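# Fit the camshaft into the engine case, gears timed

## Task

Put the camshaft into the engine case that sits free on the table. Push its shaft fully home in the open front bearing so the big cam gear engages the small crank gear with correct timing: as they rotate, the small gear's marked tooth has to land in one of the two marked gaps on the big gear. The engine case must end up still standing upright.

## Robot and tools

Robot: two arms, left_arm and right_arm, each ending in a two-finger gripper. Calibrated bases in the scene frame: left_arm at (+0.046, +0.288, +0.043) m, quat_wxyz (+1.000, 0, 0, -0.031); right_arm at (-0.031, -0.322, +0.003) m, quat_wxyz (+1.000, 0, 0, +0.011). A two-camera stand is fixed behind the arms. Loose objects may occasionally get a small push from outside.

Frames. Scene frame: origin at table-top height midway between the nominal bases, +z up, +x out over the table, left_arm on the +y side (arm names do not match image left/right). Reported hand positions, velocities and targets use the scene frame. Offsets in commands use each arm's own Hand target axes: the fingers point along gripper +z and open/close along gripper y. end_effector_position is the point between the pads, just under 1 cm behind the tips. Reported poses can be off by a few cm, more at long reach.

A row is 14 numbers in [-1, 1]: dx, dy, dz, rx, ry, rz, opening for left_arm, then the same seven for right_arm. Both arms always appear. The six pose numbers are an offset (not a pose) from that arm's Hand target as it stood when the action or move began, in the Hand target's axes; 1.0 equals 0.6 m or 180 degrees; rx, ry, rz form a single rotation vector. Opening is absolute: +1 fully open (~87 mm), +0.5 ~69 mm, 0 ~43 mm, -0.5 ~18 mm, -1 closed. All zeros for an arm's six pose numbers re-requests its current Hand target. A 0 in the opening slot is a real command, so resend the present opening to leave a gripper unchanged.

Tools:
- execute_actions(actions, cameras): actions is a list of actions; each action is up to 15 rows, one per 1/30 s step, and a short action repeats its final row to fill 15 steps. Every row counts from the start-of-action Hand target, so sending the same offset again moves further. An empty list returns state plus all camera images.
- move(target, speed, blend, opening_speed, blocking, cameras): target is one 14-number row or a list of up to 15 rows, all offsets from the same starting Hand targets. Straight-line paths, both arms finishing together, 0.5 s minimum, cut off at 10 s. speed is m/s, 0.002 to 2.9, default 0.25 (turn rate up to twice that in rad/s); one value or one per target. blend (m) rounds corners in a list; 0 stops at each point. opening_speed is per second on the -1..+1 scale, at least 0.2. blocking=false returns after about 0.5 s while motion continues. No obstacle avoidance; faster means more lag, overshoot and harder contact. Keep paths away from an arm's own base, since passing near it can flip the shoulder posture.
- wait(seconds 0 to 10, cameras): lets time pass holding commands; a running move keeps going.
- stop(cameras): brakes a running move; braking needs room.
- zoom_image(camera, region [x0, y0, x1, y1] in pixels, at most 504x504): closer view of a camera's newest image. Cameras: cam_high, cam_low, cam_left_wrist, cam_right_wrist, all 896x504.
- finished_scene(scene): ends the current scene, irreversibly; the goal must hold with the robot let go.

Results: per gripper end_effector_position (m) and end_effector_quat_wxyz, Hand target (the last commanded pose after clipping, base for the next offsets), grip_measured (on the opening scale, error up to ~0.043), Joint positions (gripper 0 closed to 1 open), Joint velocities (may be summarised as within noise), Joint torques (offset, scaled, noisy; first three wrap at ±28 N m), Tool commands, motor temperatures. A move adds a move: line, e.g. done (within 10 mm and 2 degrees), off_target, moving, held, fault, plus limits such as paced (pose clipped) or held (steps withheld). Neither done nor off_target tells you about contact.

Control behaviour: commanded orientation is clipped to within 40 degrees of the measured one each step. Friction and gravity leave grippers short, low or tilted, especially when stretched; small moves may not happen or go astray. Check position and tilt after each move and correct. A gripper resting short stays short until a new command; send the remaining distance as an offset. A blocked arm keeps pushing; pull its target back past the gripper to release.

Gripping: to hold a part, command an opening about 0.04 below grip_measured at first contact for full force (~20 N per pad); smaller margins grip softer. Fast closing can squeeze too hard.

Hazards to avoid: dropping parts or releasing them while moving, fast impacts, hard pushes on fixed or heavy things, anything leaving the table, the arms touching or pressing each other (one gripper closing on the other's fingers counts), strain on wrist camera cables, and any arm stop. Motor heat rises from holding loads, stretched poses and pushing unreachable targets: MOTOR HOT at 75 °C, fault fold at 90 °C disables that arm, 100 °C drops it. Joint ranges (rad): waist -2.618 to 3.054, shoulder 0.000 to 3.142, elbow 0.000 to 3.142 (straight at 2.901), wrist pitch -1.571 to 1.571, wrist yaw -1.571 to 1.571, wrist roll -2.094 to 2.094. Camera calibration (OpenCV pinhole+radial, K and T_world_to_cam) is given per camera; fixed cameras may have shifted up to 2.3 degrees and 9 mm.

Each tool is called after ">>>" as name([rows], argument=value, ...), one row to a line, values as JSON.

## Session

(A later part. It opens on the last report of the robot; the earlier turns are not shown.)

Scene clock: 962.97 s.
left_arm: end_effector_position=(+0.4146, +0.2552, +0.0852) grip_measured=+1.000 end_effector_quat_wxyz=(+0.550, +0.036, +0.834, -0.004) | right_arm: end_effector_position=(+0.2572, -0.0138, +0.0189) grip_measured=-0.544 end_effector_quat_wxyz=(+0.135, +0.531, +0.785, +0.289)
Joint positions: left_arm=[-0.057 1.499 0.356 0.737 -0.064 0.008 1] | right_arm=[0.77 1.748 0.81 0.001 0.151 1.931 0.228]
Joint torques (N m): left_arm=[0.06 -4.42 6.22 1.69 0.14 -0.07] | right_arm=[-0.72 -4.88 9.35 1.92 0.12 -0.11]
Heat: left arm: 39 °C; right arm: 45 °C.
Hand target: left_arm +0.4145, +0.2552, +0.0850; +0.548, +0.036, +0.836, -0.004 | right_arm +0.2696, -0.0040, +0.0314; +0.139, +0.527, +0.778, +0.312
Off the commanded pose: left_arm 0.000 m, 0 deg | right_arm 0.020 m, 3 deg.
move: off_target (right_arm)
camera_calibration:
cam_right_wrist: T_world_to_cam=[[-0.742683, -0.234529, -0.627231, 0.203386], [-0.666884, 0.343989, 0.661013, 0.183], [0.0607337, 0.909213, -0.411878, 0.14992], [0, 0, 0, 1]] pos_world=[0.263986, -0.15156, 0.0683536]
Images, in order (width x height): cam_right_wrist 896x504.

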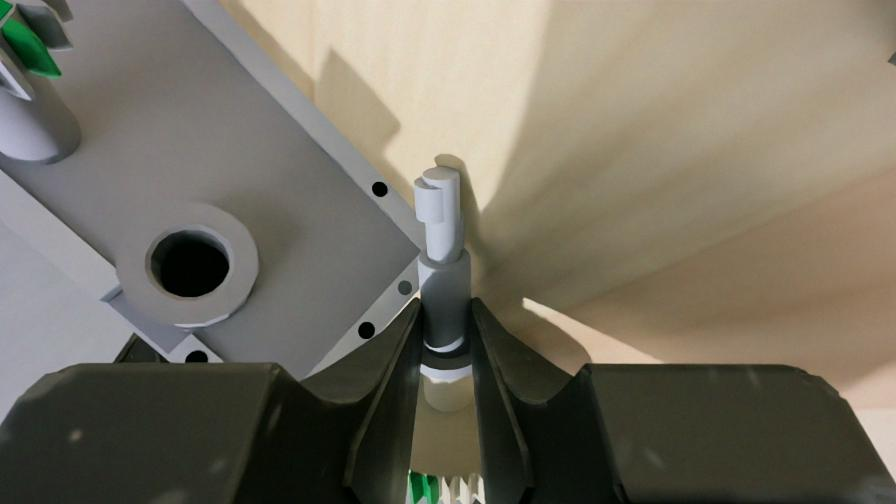

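>>> move([
  [0,0,0,0,0,0,1,0.015,0.084,-0.102,0,0,0,-0.68],
  [0,0,0,0,0,0,1,-0.048,0.065,-0.214,0,0,0,-0.68],
], speed=0.12, blend=0.02, cameras=["cam_right_wrist","cam_low","cam_high"])

>>> zoom_image(camera="cam_right_wrist", region=[300, 150, 600, 504])

>>> zoom_image(camera="cam_low", region=[270, 160, 430, 300])

Scene clock: 974.83 s.
left_arm: end_effector_position=(+0.4146, +0.2552, +0.0852) grip_measured=+1.000 end_effector_quat_wxyz=(+0.550, +0.036, +0.834, -0.004) | right_arm: end_effector_position=(+0.2383, -0.0659, +0.1400) grip_measured=-0.545 end_effector_quat_wxyz=(+0.139, +0.532, +0.783, +0.293)
Joint positions: left_arm=[-0.057 1.499 0.356 0.737 -0.064 0.008 1] | right_arm=[0.683 1.338 0.94 -0.521 0.106 1.862 0.228]
Joint torques (N m): left_arm=[0.13 -4.52 6.19 1.65 0.14 -0.08] | right_arm=[-0.64 -5.15 7.62 1.84 0.02 -0.08]
Heat: left arm: 39 °C; right arm: 45 °C.
Hand target: left_arm +0.4145, +0.2552, +0.0850; +0.548, +0.036, +0.836, -0.004 | right_arm +0.2398, -0.0640, +0.1513; +0.139, +0.527, +0.778, +0.312
Off the commanded pose: left_arm 0.000 m, 0 deg | right_arm 0.011 m, 2 deg.
move: off_target (right_arm)
camera_calibration:
cam_right_wrist: T_world_to_cam=[[-0.737465, -0.229443, -0.635217, 0.253294], [-0.671829, 0.345596, 0.65514, 0.11032], [0.0692111, 0.909901, -0.409011, 0.24601], [0, 0, 0, 1]] pos_world=[0.243885, -0.203854, 0.189242]
Images, in order (width x height): cam_high 896x504, cam_low 896x504, cam_right_wrist 896x504.

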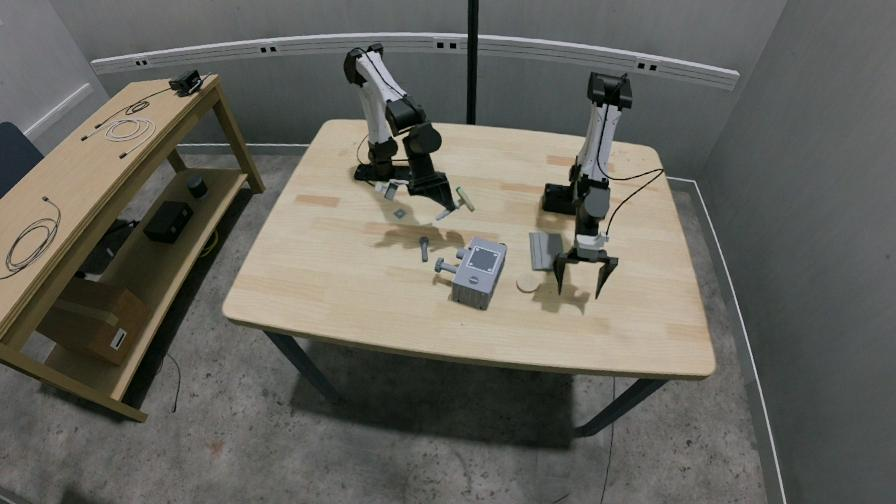

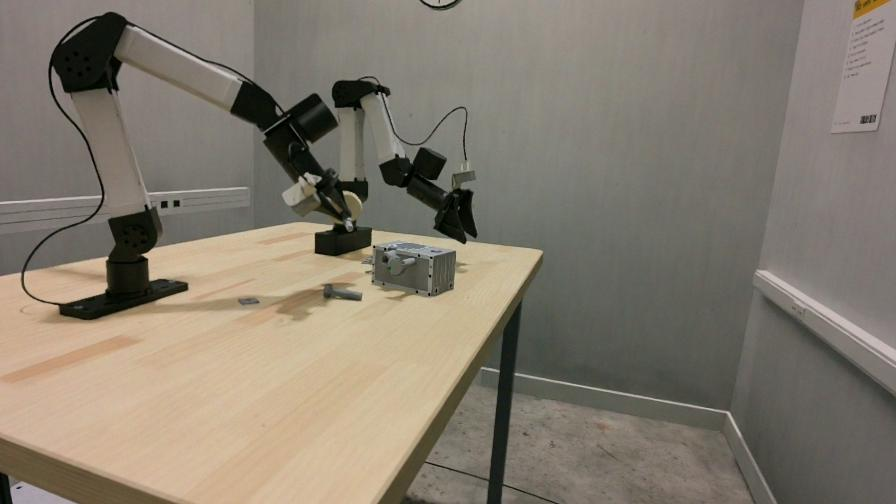

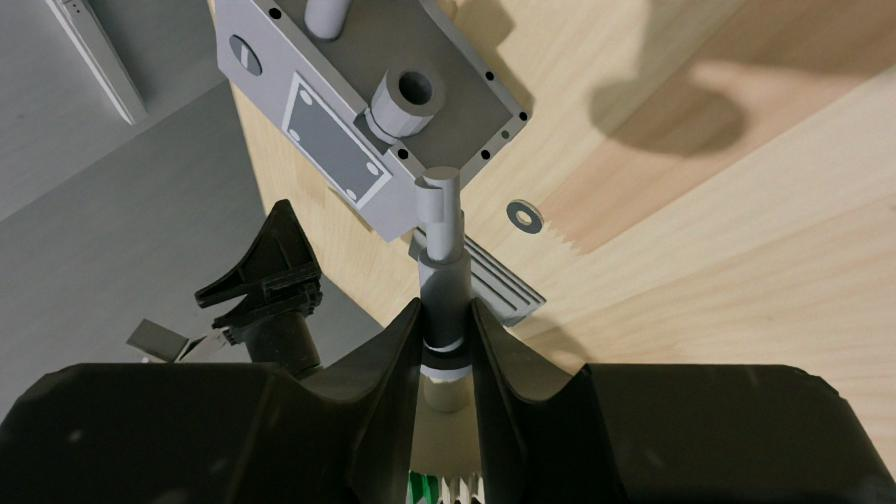

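Scaled by 1.424 from the camera's 896x504 image, which has a finer 1280x720 frame.

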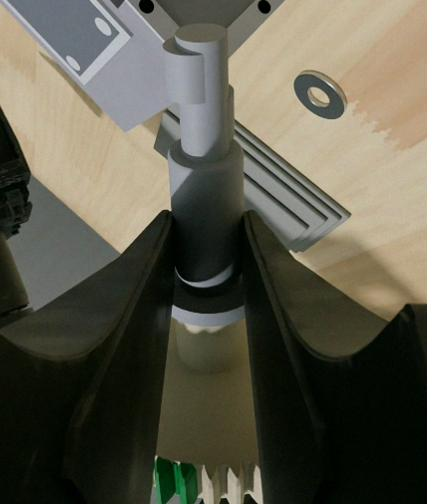

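Scaled by 3.150 from the camera's 896x504 image, which has a finer 1280x720 frame.

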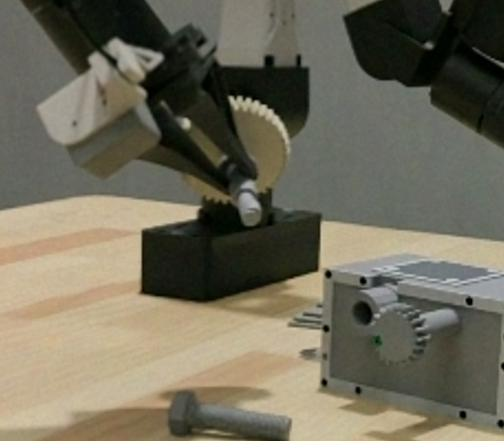

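>>> move([
  [0,0,0,0,0,0,1,-0.1285,0.0045,-0.1315,0.2145,-0.0194,-0.8398,-0.68],
  [0,0,0,0,0,0,1,-0.152,-0.0387,0.101,0.2145,-0.0194,-0.8398,-0.68],
], speed=[0.3,0.15], cameras=["all"])

>>> zoom_image(camera="cam_low", region=[290, 180, 450, 310])

>>> zoom_image(camera="cam_high", region=[370, 190, 520, 310])

Scene clock: 1064.83 s.
left_arm: end_effector_position=(+0.4146, +0.2552, +0.0852) grip_measured=+1.000 end_effector_quat_wxyz=(+0.550, +0.036, +0.834, -0.004) | right_arm: end_effector_position=(+0.2858, -0.1355, +0.0756) grip_measured=-0.545 end_effector_quat_wxyz=(+0.197, -0.593, +0.734, -0.267)
Joint positions: left_arm=[-0.057 1.499 0.356 0.737 -0.064 0.008 1] | right_arm=[0.84 1.791 1.173 -0.615 0.598 -0.604 0.228]
Joint torques (N m): left_arm=[0.18 -4.49 6.19 1.64 0.15 -0.08] | right_arm=[-0.72 -6.41 7.1 1.58 0.36 -0.08]
Heat: left arm: 39 °C; right arm: 44 °C.
Hand target: left_arm +0.4145, +0.2552, +0.0850; +0.548, +0.036, +0.836, -0.004 | right_arm +0.2929, -0.1319, +0.0800; +0.214, -0.588, +0.733, -0.267
Off the commanded pose: left_arm 0.000 m, 0 deg | right_arm 0.009 m, 2 deg.
move: done
camera_calibration:
cam_right_wrist: T_world_to_cam=[[0.783767, -0.182682, 0.593579, -0.289954], [-0.592092, -0.508255, 0.625382, 0.0722196], [0.187444, -0.841608, -0.506518, 0.0159994], [0, 0, 0, 1]] pos_world=[0.267018, -0.00279791, 0.13505]

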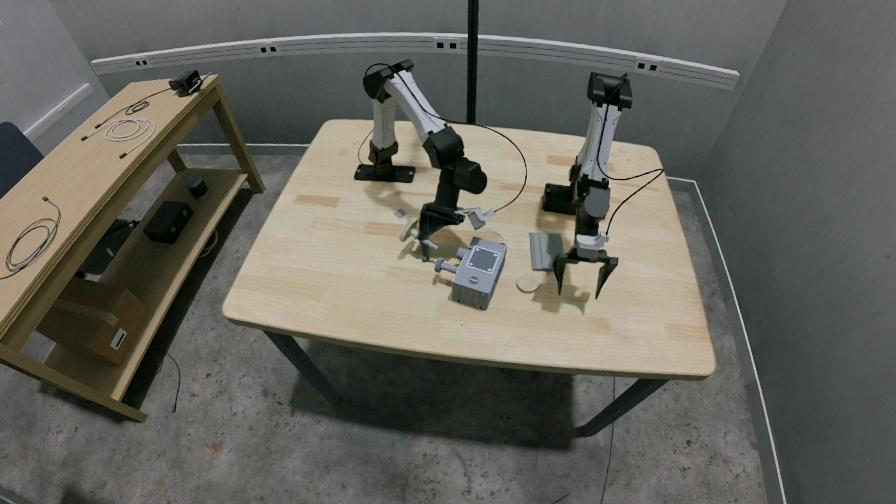

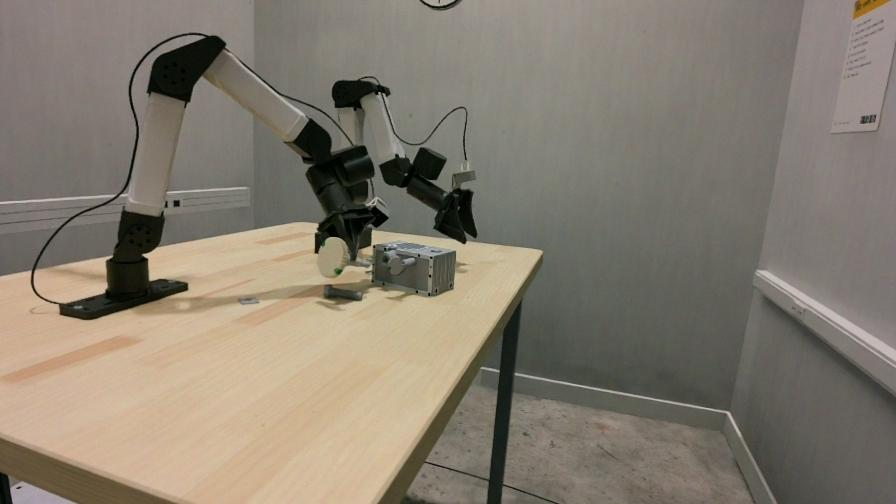

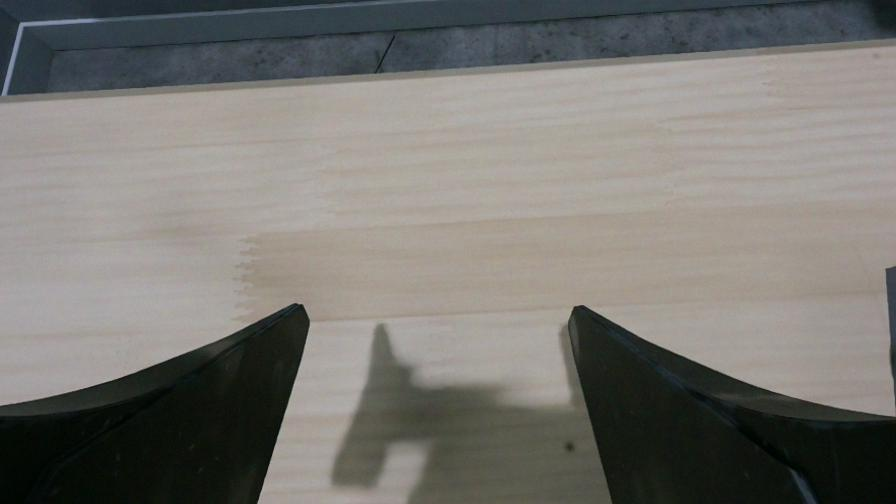

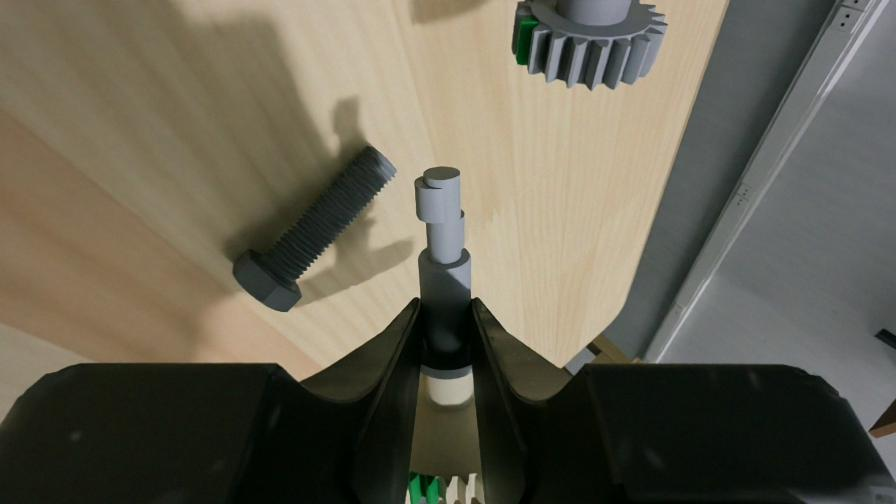

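Scaled by 3.150 from the camera's 896x504 image, which has a finer 1280x720 frame.

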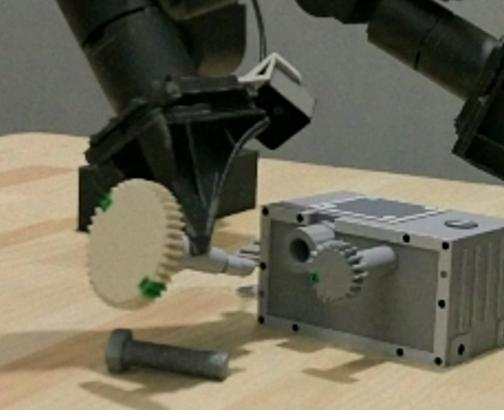

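Scaled by 3.360 from the camera's 896x504 image, which has a finer 1280x720 frame.

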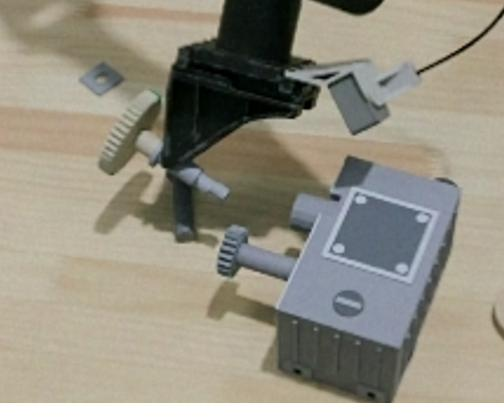

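>>> move(target=[0,0,0,0,0,0,1,-0.0173,0.0075,0.0177,0,-0.1,0,-0.68], speed=0.1, cameras=["cam_right_wrist","cam_low","cam_high"])

>>> zoom_image(camera="cam_low", region=[300, 200, 430, 310])

>>> zoom_image(camera="cam_high", region=[390, 200, 510, 310])

Scene clock: 1089.87 s.
left_arm: end_effector_position=(+0.4146, +0.2552, +0.0852) grip_measured=+1.000 end_effector_quat_wxyz=(+0.550, +0.036, +0.834, -0.004) | right_arm: end_effector_position=(+0.2885, -0.1296, +0.0523) grip_measured=-0.545 end_effector_quat_wxyz=(+0.289, -0.634, +0.697, -0.174)
Joint positions: left_arm=[-0.057 1.499 0.356 0.737 -0.064 0.008 1] | right_arm=[0.765 1.636 0.887 -0.223 0.36 -0.802 0.228]
Joint torques (N m): left_arm=[0.2 -4.53 6.16 1.68 0.15 -0.07] | right_arm=[-0.72 -7.61 6.95 2.22 0.11 -0.06]
Heat: left arm: 39 °C; right arm: 42 °C.
Hand target: left_arm +0.4145, +0.2552, +0.0850; +0.548, +0.036, +0.836, -0.004 | right_arm +0.2984, -0.1225, +0.0689; +0.326, -0.622, +0.691, -0.172
Off the commanded pose: left_arm 0.000 m, 0 deg | right_arm 0.021 m, 5 deg.
move: off_target (right_arm)
camera_calibration:
cam_right_wrist: T_world_to_cam=[[0.806399, -0.154616, 0.570802, -0.278744], [-0.482826, -0.729466, 0.484519, 0.0385001], [0.341466, -0.666313, -0.662893, -0.00494112], [0, 0, 0, 1]] pos_world=[0.245055, -0.018306, 0.137178]
Images, in order (width x height): cam_high 896x504, cam_low 896x504, cam_right_wrist 896x504.

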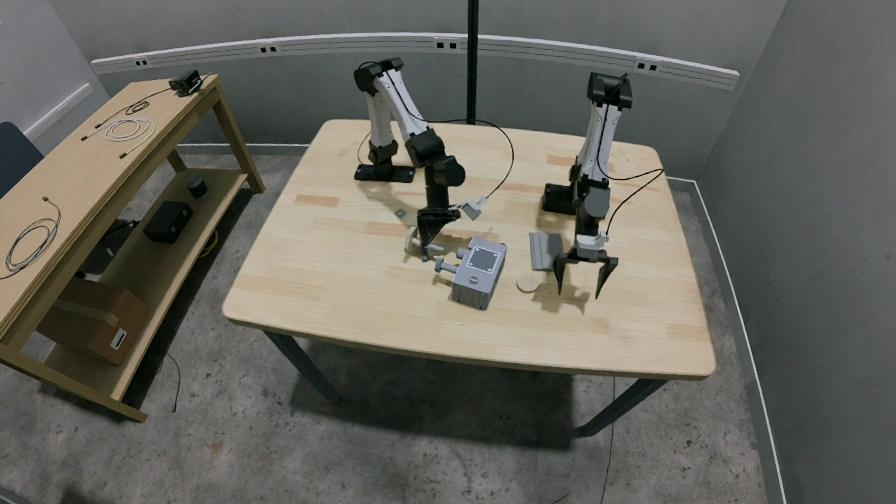

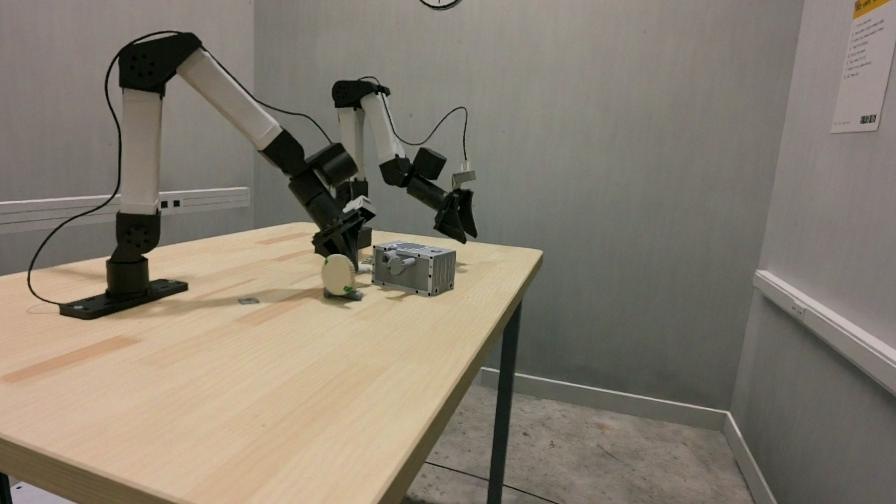

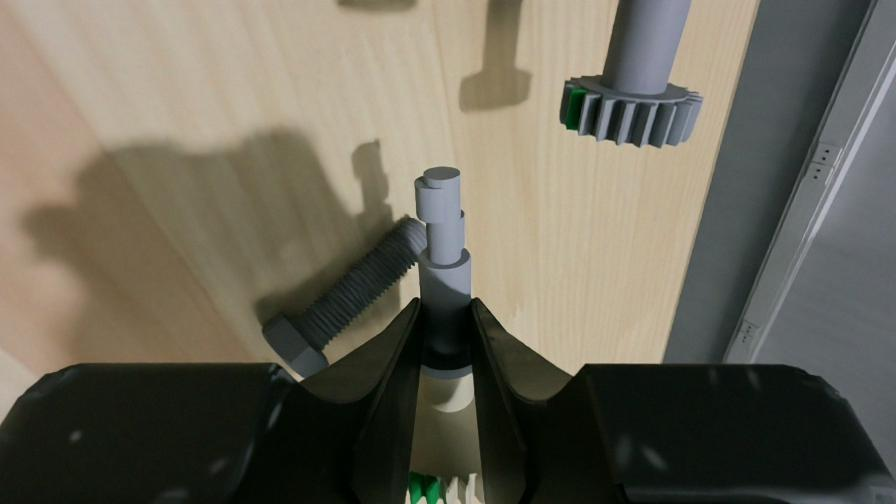

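Scaled by 3.877 from the camera's 896x504 image, which has a finer 1280x720 frame.

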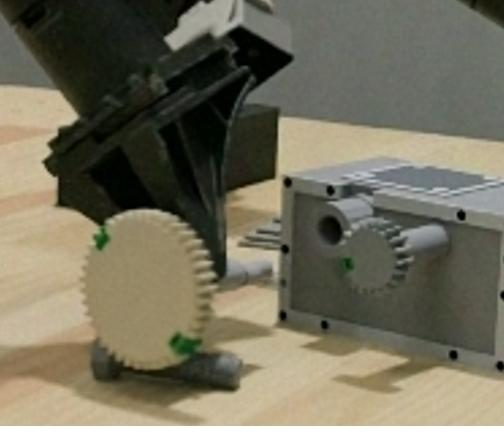

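Scaled by 4.200 from the camera's 896x504 image, which has a finer 1280x720 frame.

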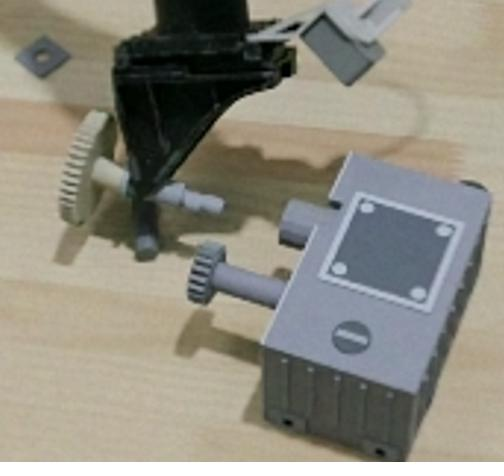

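>>> move(target=[0,0,0,0,0,0,1,-0.0102,-0.0158,-0.0078,0,-0.021,0,-0.68], speed=0.1, cameras=["cam_right_wrist","cam_low","cam_high"])

>>> zoom_image(camera="cam_low", region=[310, 220, 430, 300])

>>> zoom_image(camera="cam_high", region=[390, 210, 500, 290])

Scene clock: 1115.47 s.
left_arm: end_effector_position=(+0.4146, +0.2552, +0.0852) grip_measured=+1.000 end_effector_quat_wxyz=(+0.550, +0.036, +0.834, -0.004) | right_arm: end_effector_position=(+0.2925, -0.1263, +0.0622) grip_measured=-0.545 end_effector_quat_wxyz=(+0.310, -0.639, +0.687, -0.152)
Joint positions: left_arm=[-0.057 1.499 0.356 0.737 -0.064 0.008 1] | right_arm=[0.74 1.596 0.879 -0.204 0.298 -0.837 0.228]
Joint torques (N m): left_arm=[0.05 -4.57 6.12 1.67 0.12 -0.06] | right_arm=[-0.72 -7.43 7.1 2.34 0.09 -0.08]
Motor temperatures (°C): left_arm=[22 32 33 39 22 22 22] | right_arm=[23 32 42 42 23 25 25]
Heat: left arm: 39 °C; right arm: 42 °C.
Hand target: left_arm +0.4145, +0.2552, +0.0850; +0.548, +0.036, +0.836, -0.004 | right_arm +0.3026, -0.1190, +0.0799; -0.349, +0.627, -0.680, +0.151
Off the commanded pose: left_arm 0.000 m, 0 deg | right_arm 0.021 m, 5 deg.
move: off_target (right_arm)
camera_calibration:
cam_right_wrist: T_world_to_cam=[[0.808675, -0.152173, 0.568232, -0.287334], [-0.456928, -0.770861, 0.443837, 0.0278765], [0.370488, -0.618561, -0.692908, 0.00192269], [0, 0, 0, 1]] pos_world=[0.244386, -0.0210463, 0.152232]
Images, in order (width x height): cam_high 896x504, cam_low 896x504, cam_right_wrist 896x504.

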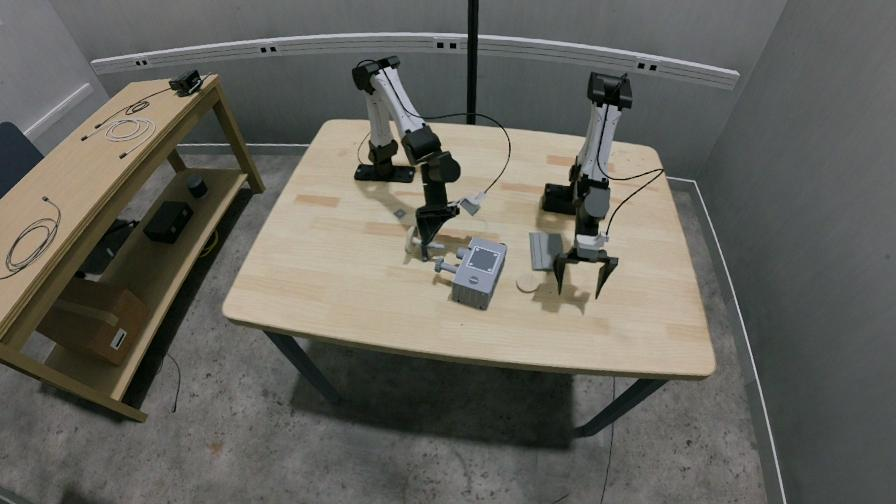

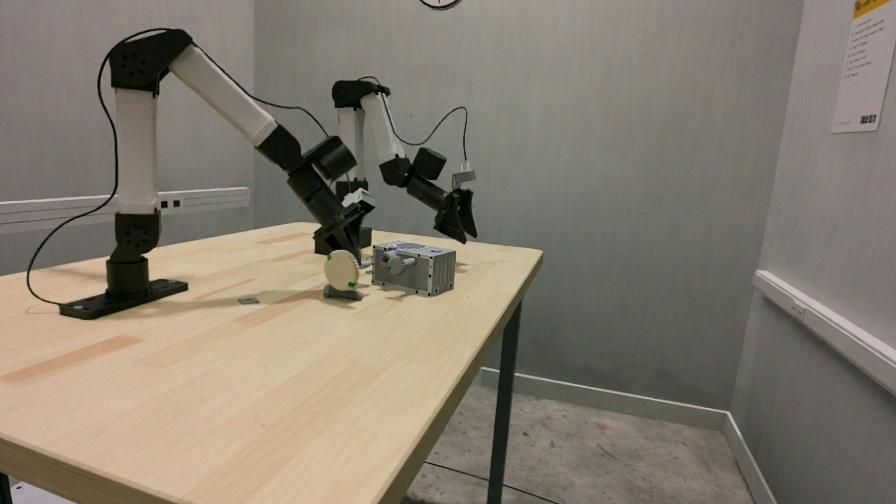

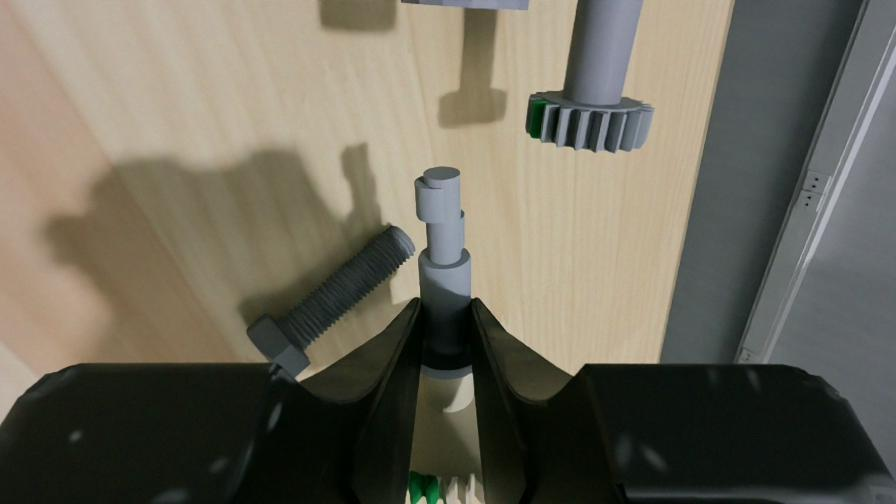

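Scaled by 4.200 from the camera's 896x504 image, which has a finer 1280x720 frame.

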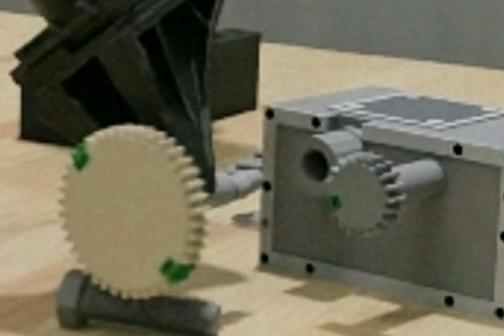

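Scaled by 4.582 from the camera's 896x504 image, which has a finer 1280x720 frame.

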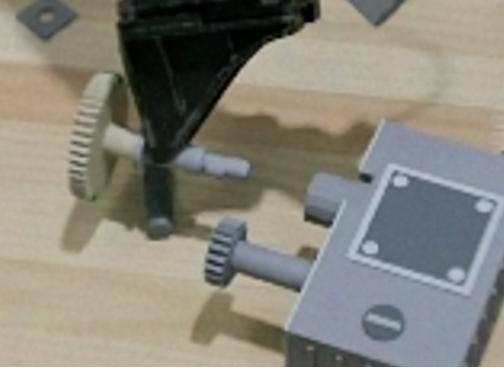

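>>> move(target=[0,0,0,0,0,0,1,-0.018,0.001,0.0085,0,0.039,0,-0.68], speed=0.08, cameras=["cam_right_wrist","cam_low","cam_high"])

>>> zoom_image(camera="cam_low", region=[320, 230, 420, 300])

>>> zoom_image(camera="cam_high", region=[400, 220, 490, 280])

Scene clock: 1149.77 s.
left_arm: end_effector_position=(+0.4146, +0.2552, +0.0852) grip_measured=+1.000 end_effector_quat_wxyz=(+0.550, +0.036, +0.834, -0.004) | right_arm: end_effector_position=(+0.2942, -0.1166, +0.0624) grip_measured=-0.545 end_effector_quat_wxyz=(+0.282, -0.630, +0.700, -0.181)
Joint positions: left_arm=[-0.057 1.499 0.356 0.737 -0.064 0.008 1] | right_arm=[0.789 1.681 0.985 -0.299 0.391 -0.772 0.228]
Joint torques (N m): left_arm=[0.31 -4.52 6.3 1.67 0.13 -0.07] | right_arm=[0.29 -5.48 10.92 1.72 0.48 0.15]
Heat: left arm: 39 °C; right arm: 43 °C.
Hand target: left_arm +0.4145, +0.2552, +0.0850; +0.548, +0.036, +0.836, -0.004 | right_arm +0.3052, -0.1074, +0.0790; +0.307, -0.617, +0.700, -0.190
Off the commanded pose: left_arm 0.000 m, 0 deg | right_arm 0.022 m, 3 deg.
move: off_target (right_arm)
camera_calibration:
cam_right_wrist: T_world_to_cam=[[0.804726, -0.158294, 0.572153, -0.287195], [-0.493593, -0.713881, 0.496728, 0.0501528], [0.32982, -0.682141, -0.652612, 0.00947811], [0, 0, 0, 1]] pos_world=[0.252742, -0.00319266, 0.145593]
Images, in order (width x height): cam_high 896x504, cam_low 896x504, cam_right_wrist 896x504.

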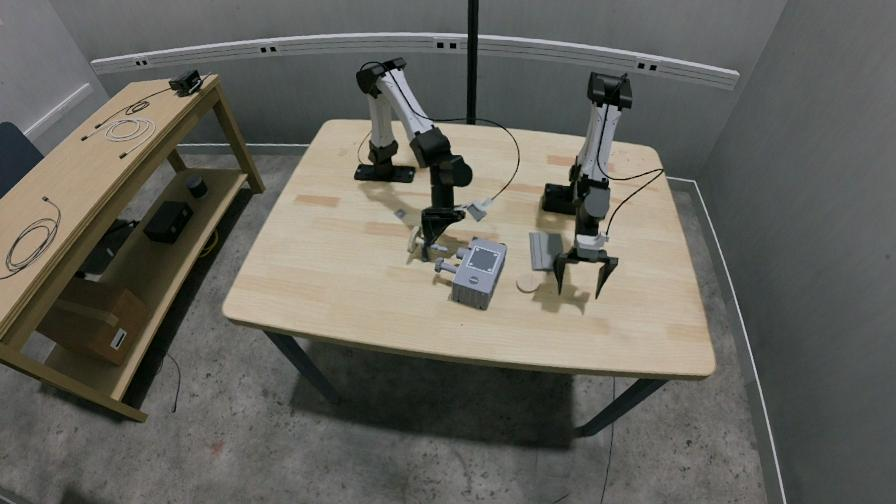

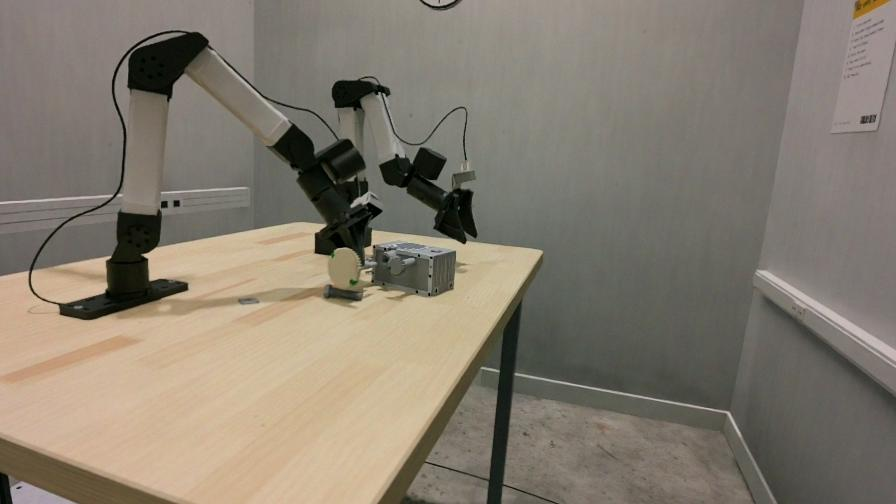

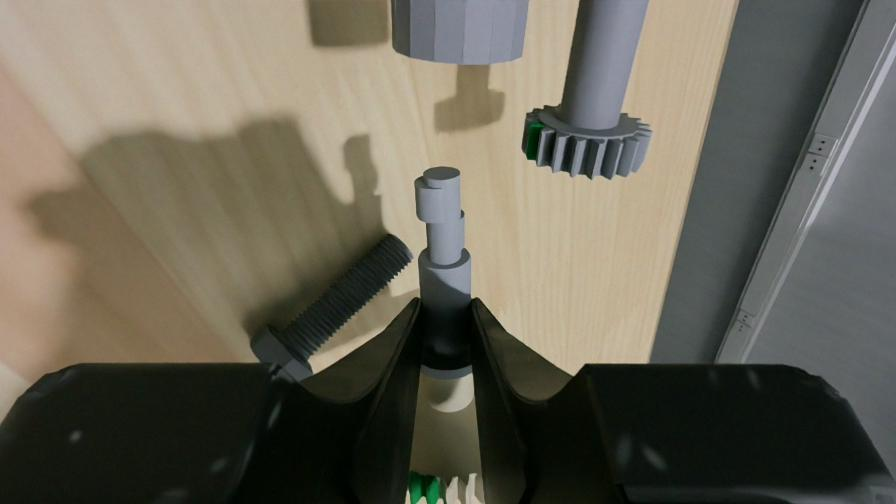

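Scaled by 5.040 from the camera's 896x504 image, which has a finer 1280x720 frame.

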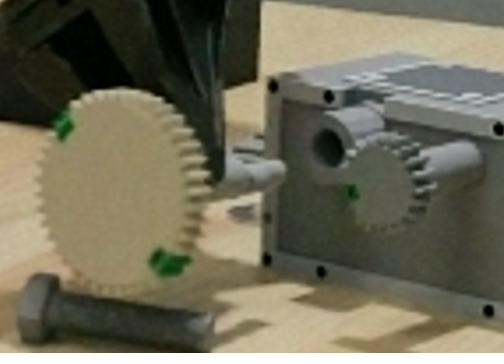

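Scaled by 5.600 from the camera's 896x504 image, which has a finer 1280x720 frame.

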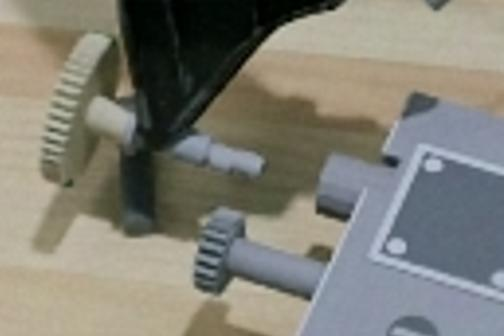

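>>> move(target=[0,0,0,0,0,0,1,-0.0258,-0.0073,0.0018,0,0,0,-0.68], speed=0.06, cameras=["cam_right_wrist","cam_low","cam_high"])

>>> zoom_image(camera="cam_low", region=[330, 235, 410, 290])

>>> zoom_image(camera="cam_high", region=[410, 225, 480, 275])

>>> zoom_image(camera="cam_right_wrist", region=[350, 0, 660, 310])

Scene clock: 1201.47 s.
left_arm: end_effector_position=(+0.4146, +0.2552, +0.0852) grip_measured=+1.000 end_effector_quat_wxyz=(+0.550, +0.036, +0.834, -0.004) | right_arm: end_effector_position=(+0.2996, -0.1019, +0.0676) grip_measured=-0.545 end_effector_quat_wxyz=(+0.282, -0.630, +0.700, -0.181)
Joint positions: left_arm=[-0.057 1.499 0.356 0.737 -0.064 0.008 1] | right_arm=[0.809 1.725 1.059 -0.335 0.402 -0.755 0.228]
Joint torques (N m): left_arm=[0.09 -4.67 6.17 1.63 0.15 -0.11] | right_arm=[0.31 -5.79 10.91 1.75 0.48 0.12]
Motor temperatures (°C): left_arm=[22 32 33 39 22 22 22] | right_arm=[23 31 49 40 23 25 25]
Heat: left arm: 39 °C; right arm: 49 °C.
Hand target: left_arm +0.4145, +0.2552, +0.0850; +0.548, +0.036, +0.836, -0.004 | right_arm +0.3099, -0.0928, +0.0839; +0.306, -0.617, +0.700, -0.190
Off the commanded pose: left_arm 0.000 m, 0 deg | right_arm 0.021 m, 3 deg.
move: off_target (right_arm)
camera_calibration:
cam_right_wrist: T_world_to_cam=[[0.804171, -0.158443, 0.572891, -0.29209], [-0.494209, -0.713732, 0.49633, 0.0608253], [0.330251, -0.682262, -0.652267, 0.0209216], [0, 0, 0, 1]] pos_world=[0.258041, 0.0114074, 0.150793]
Images, in order (width x height): cam_high 896x504, cam_low 896x504, cam_right_wrist 896x504.

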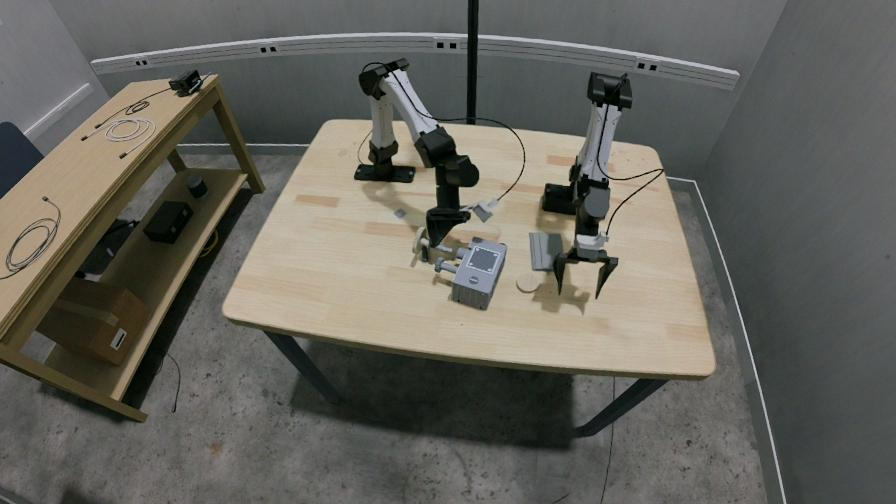

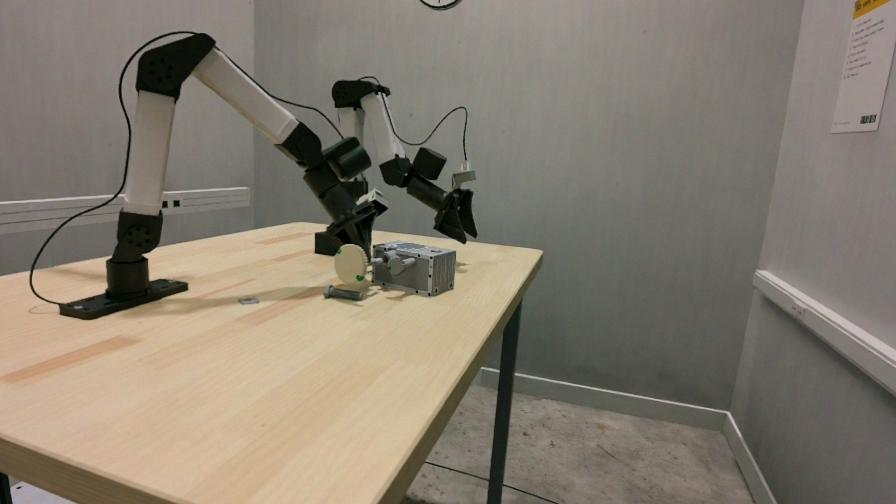

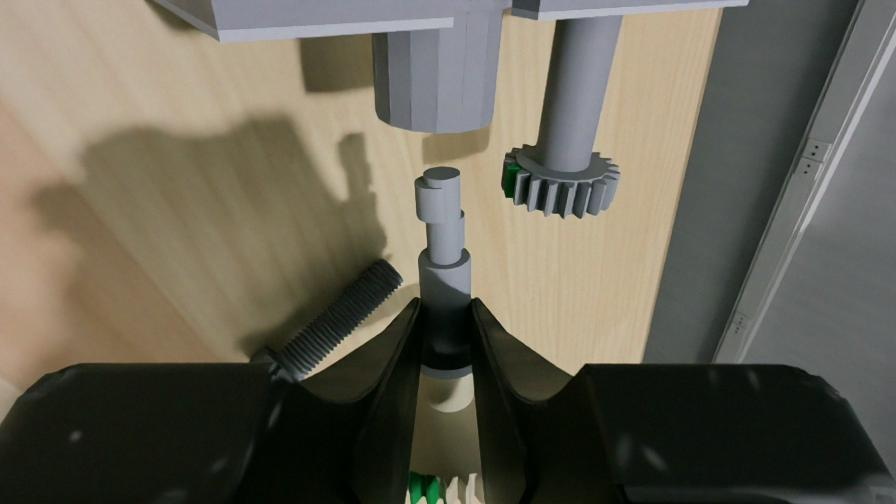

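Scaled by 6.300 from the camera's 896x504 image, which has a finer 1280x720 frame.

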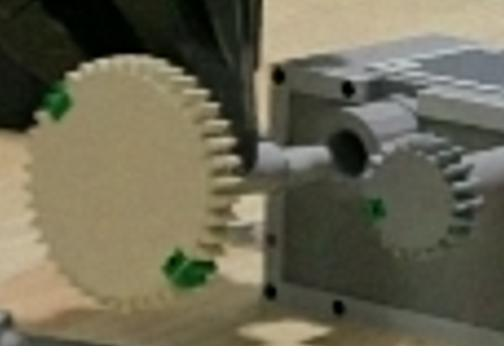

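Scaled by 7.200 from the camera's 896x504 image, which has a finer 1280x720 frame.

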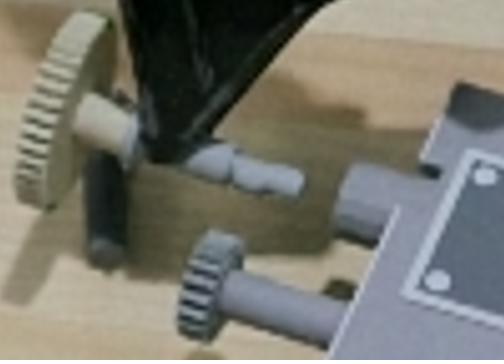

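Scaled by 1.626 from the camera's 896x504 image, which has a finer 1280x720 frame.

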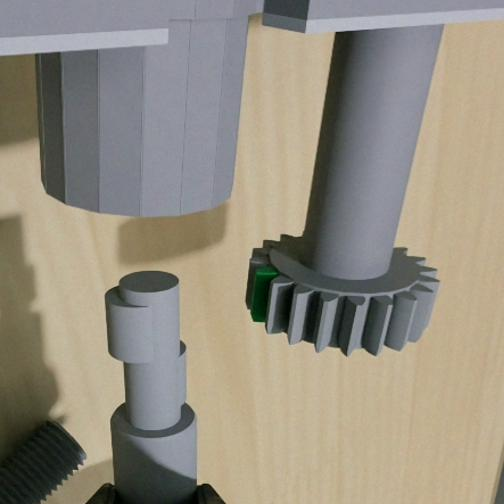

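>>> move(target=[0,0,0,0,0,0,1,-0.0285,0.0027,0.0087,0,0,0,-0.68], speed=0.04, cameras=["cam_right_wrist","cam_low","cam_high"])

>>> zoom_image(camera="cam_low", region=[330, 235, 410, 290])

>>> zoom_image(camera="cam_high", region=[410, 225, 480, 275])

>>> zoom_image(camera="cam_right_wrist", region=[330, 80, 640, 390])

Scene clock: 1232.33 s.
left_arm: end_effector_position=(+0.4146, +0.2552, +0.0852) grip_measured=+1.000 end_effector_quat_wxyz=(+0.550, +0.036, +0.834, -0.004) | right_arm: end_effector_position=(+0.3030, -0.0845, +0.0660) grip_measured=-0.545 end_effector_quat_wxyz=(+0.282, -0.630, +0.700, -0.182)
Joint positions: left_arm=[-0.057 1.499 0.356 0.737 -0.064 0.008 1] | right_arm=[0.836 1.784 1.124 -0.352 0.417 -0.731 0.228]
Joint torques (N m): left_arm=[0.31 -4.38 6.13 1.66 0.16 -0.07] | right_arm=[0.29 -6.22 10.96 1.72 0.5 0.14]
Heat: left arm: 39 °C; right arm: 51 °C.
Hand target: left_arm +0.4145, +0.2552, +0.0850; +0.548, +0.036, +0.836, -0.004 | right_arm +0.3131, -0.0752, +0.0824; +0.306, -0.617, +0.700, -0.190
Off the commanded pose: left_arm 0.000 m, 0 deg | right_arm 0.021 m, 3 deg.
move: off_target (right_arm)
camera_calibration:
cam_right_wrist: T_world_to_cam=[[0.804064, -0.157582, 0.573279, -0.290995], [-0.493988, -0.713634, 0.496691, 0.0757257], [0.330841, -0.682564, -0.651651, 0.0303608], [0, 0, 0, 1]] pos_world=[0.261341, 0.0289081, 0.148993]
Images, in order (width x height): cam_high 896x504, cam_low 896x504, cam_right_wrist 896x504.

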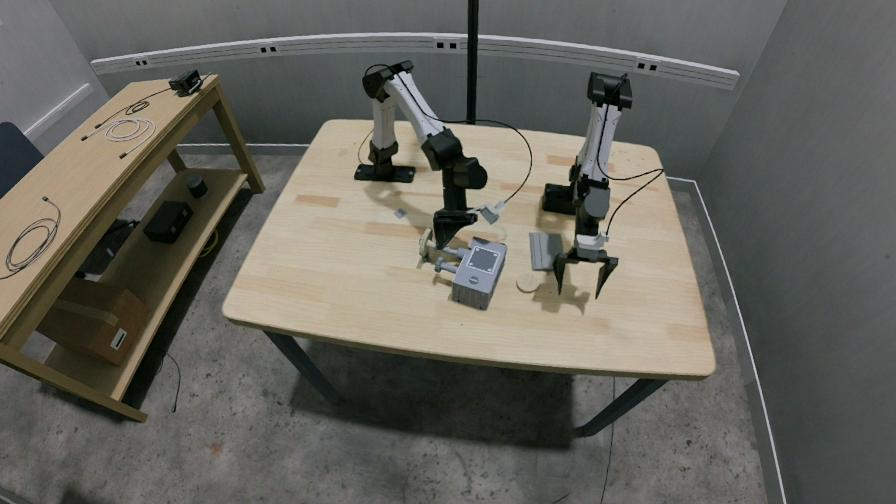

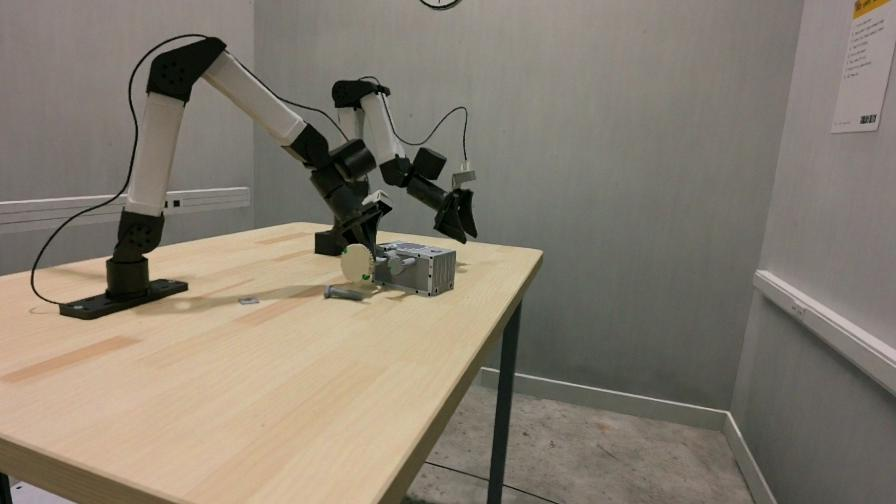

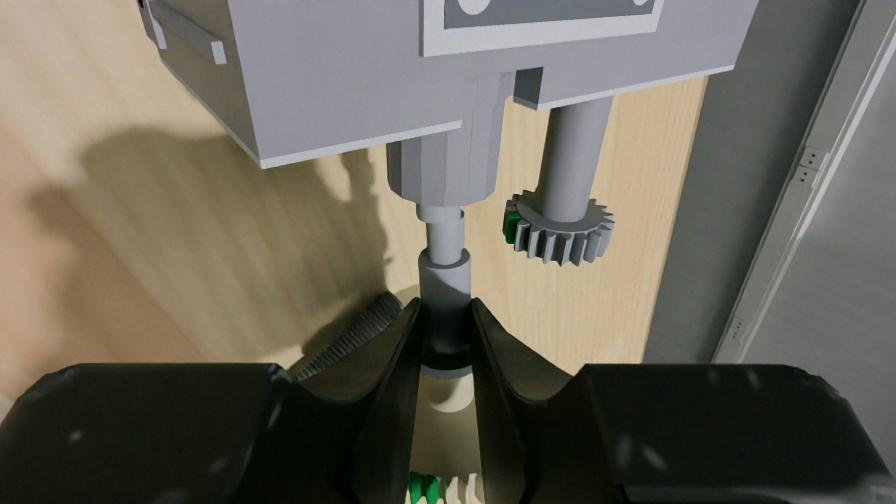

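Scaled by 6.300 from the camera's 896x504 image, which has a finer 1280x720 frame.

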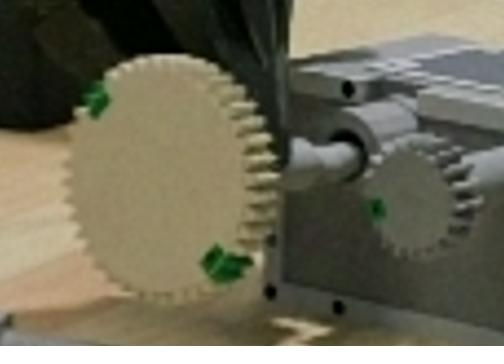

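Scaled by 7.200 from the camera's 896x504 image, which has a finer 1280x720 frame.

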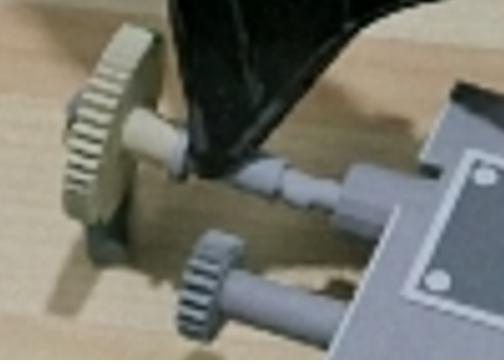

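Scaled by 1.626 from the camera's 896x504 image, which has a finer 1280x720 frame.

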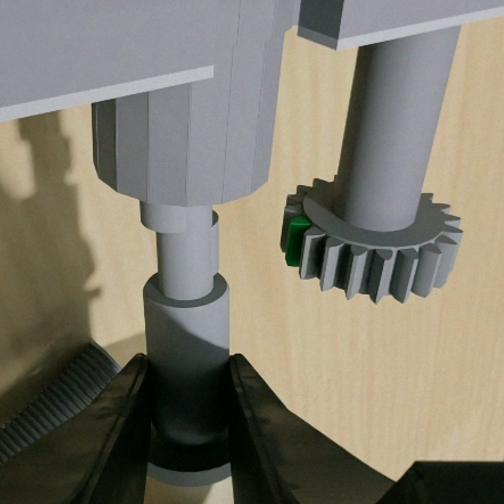

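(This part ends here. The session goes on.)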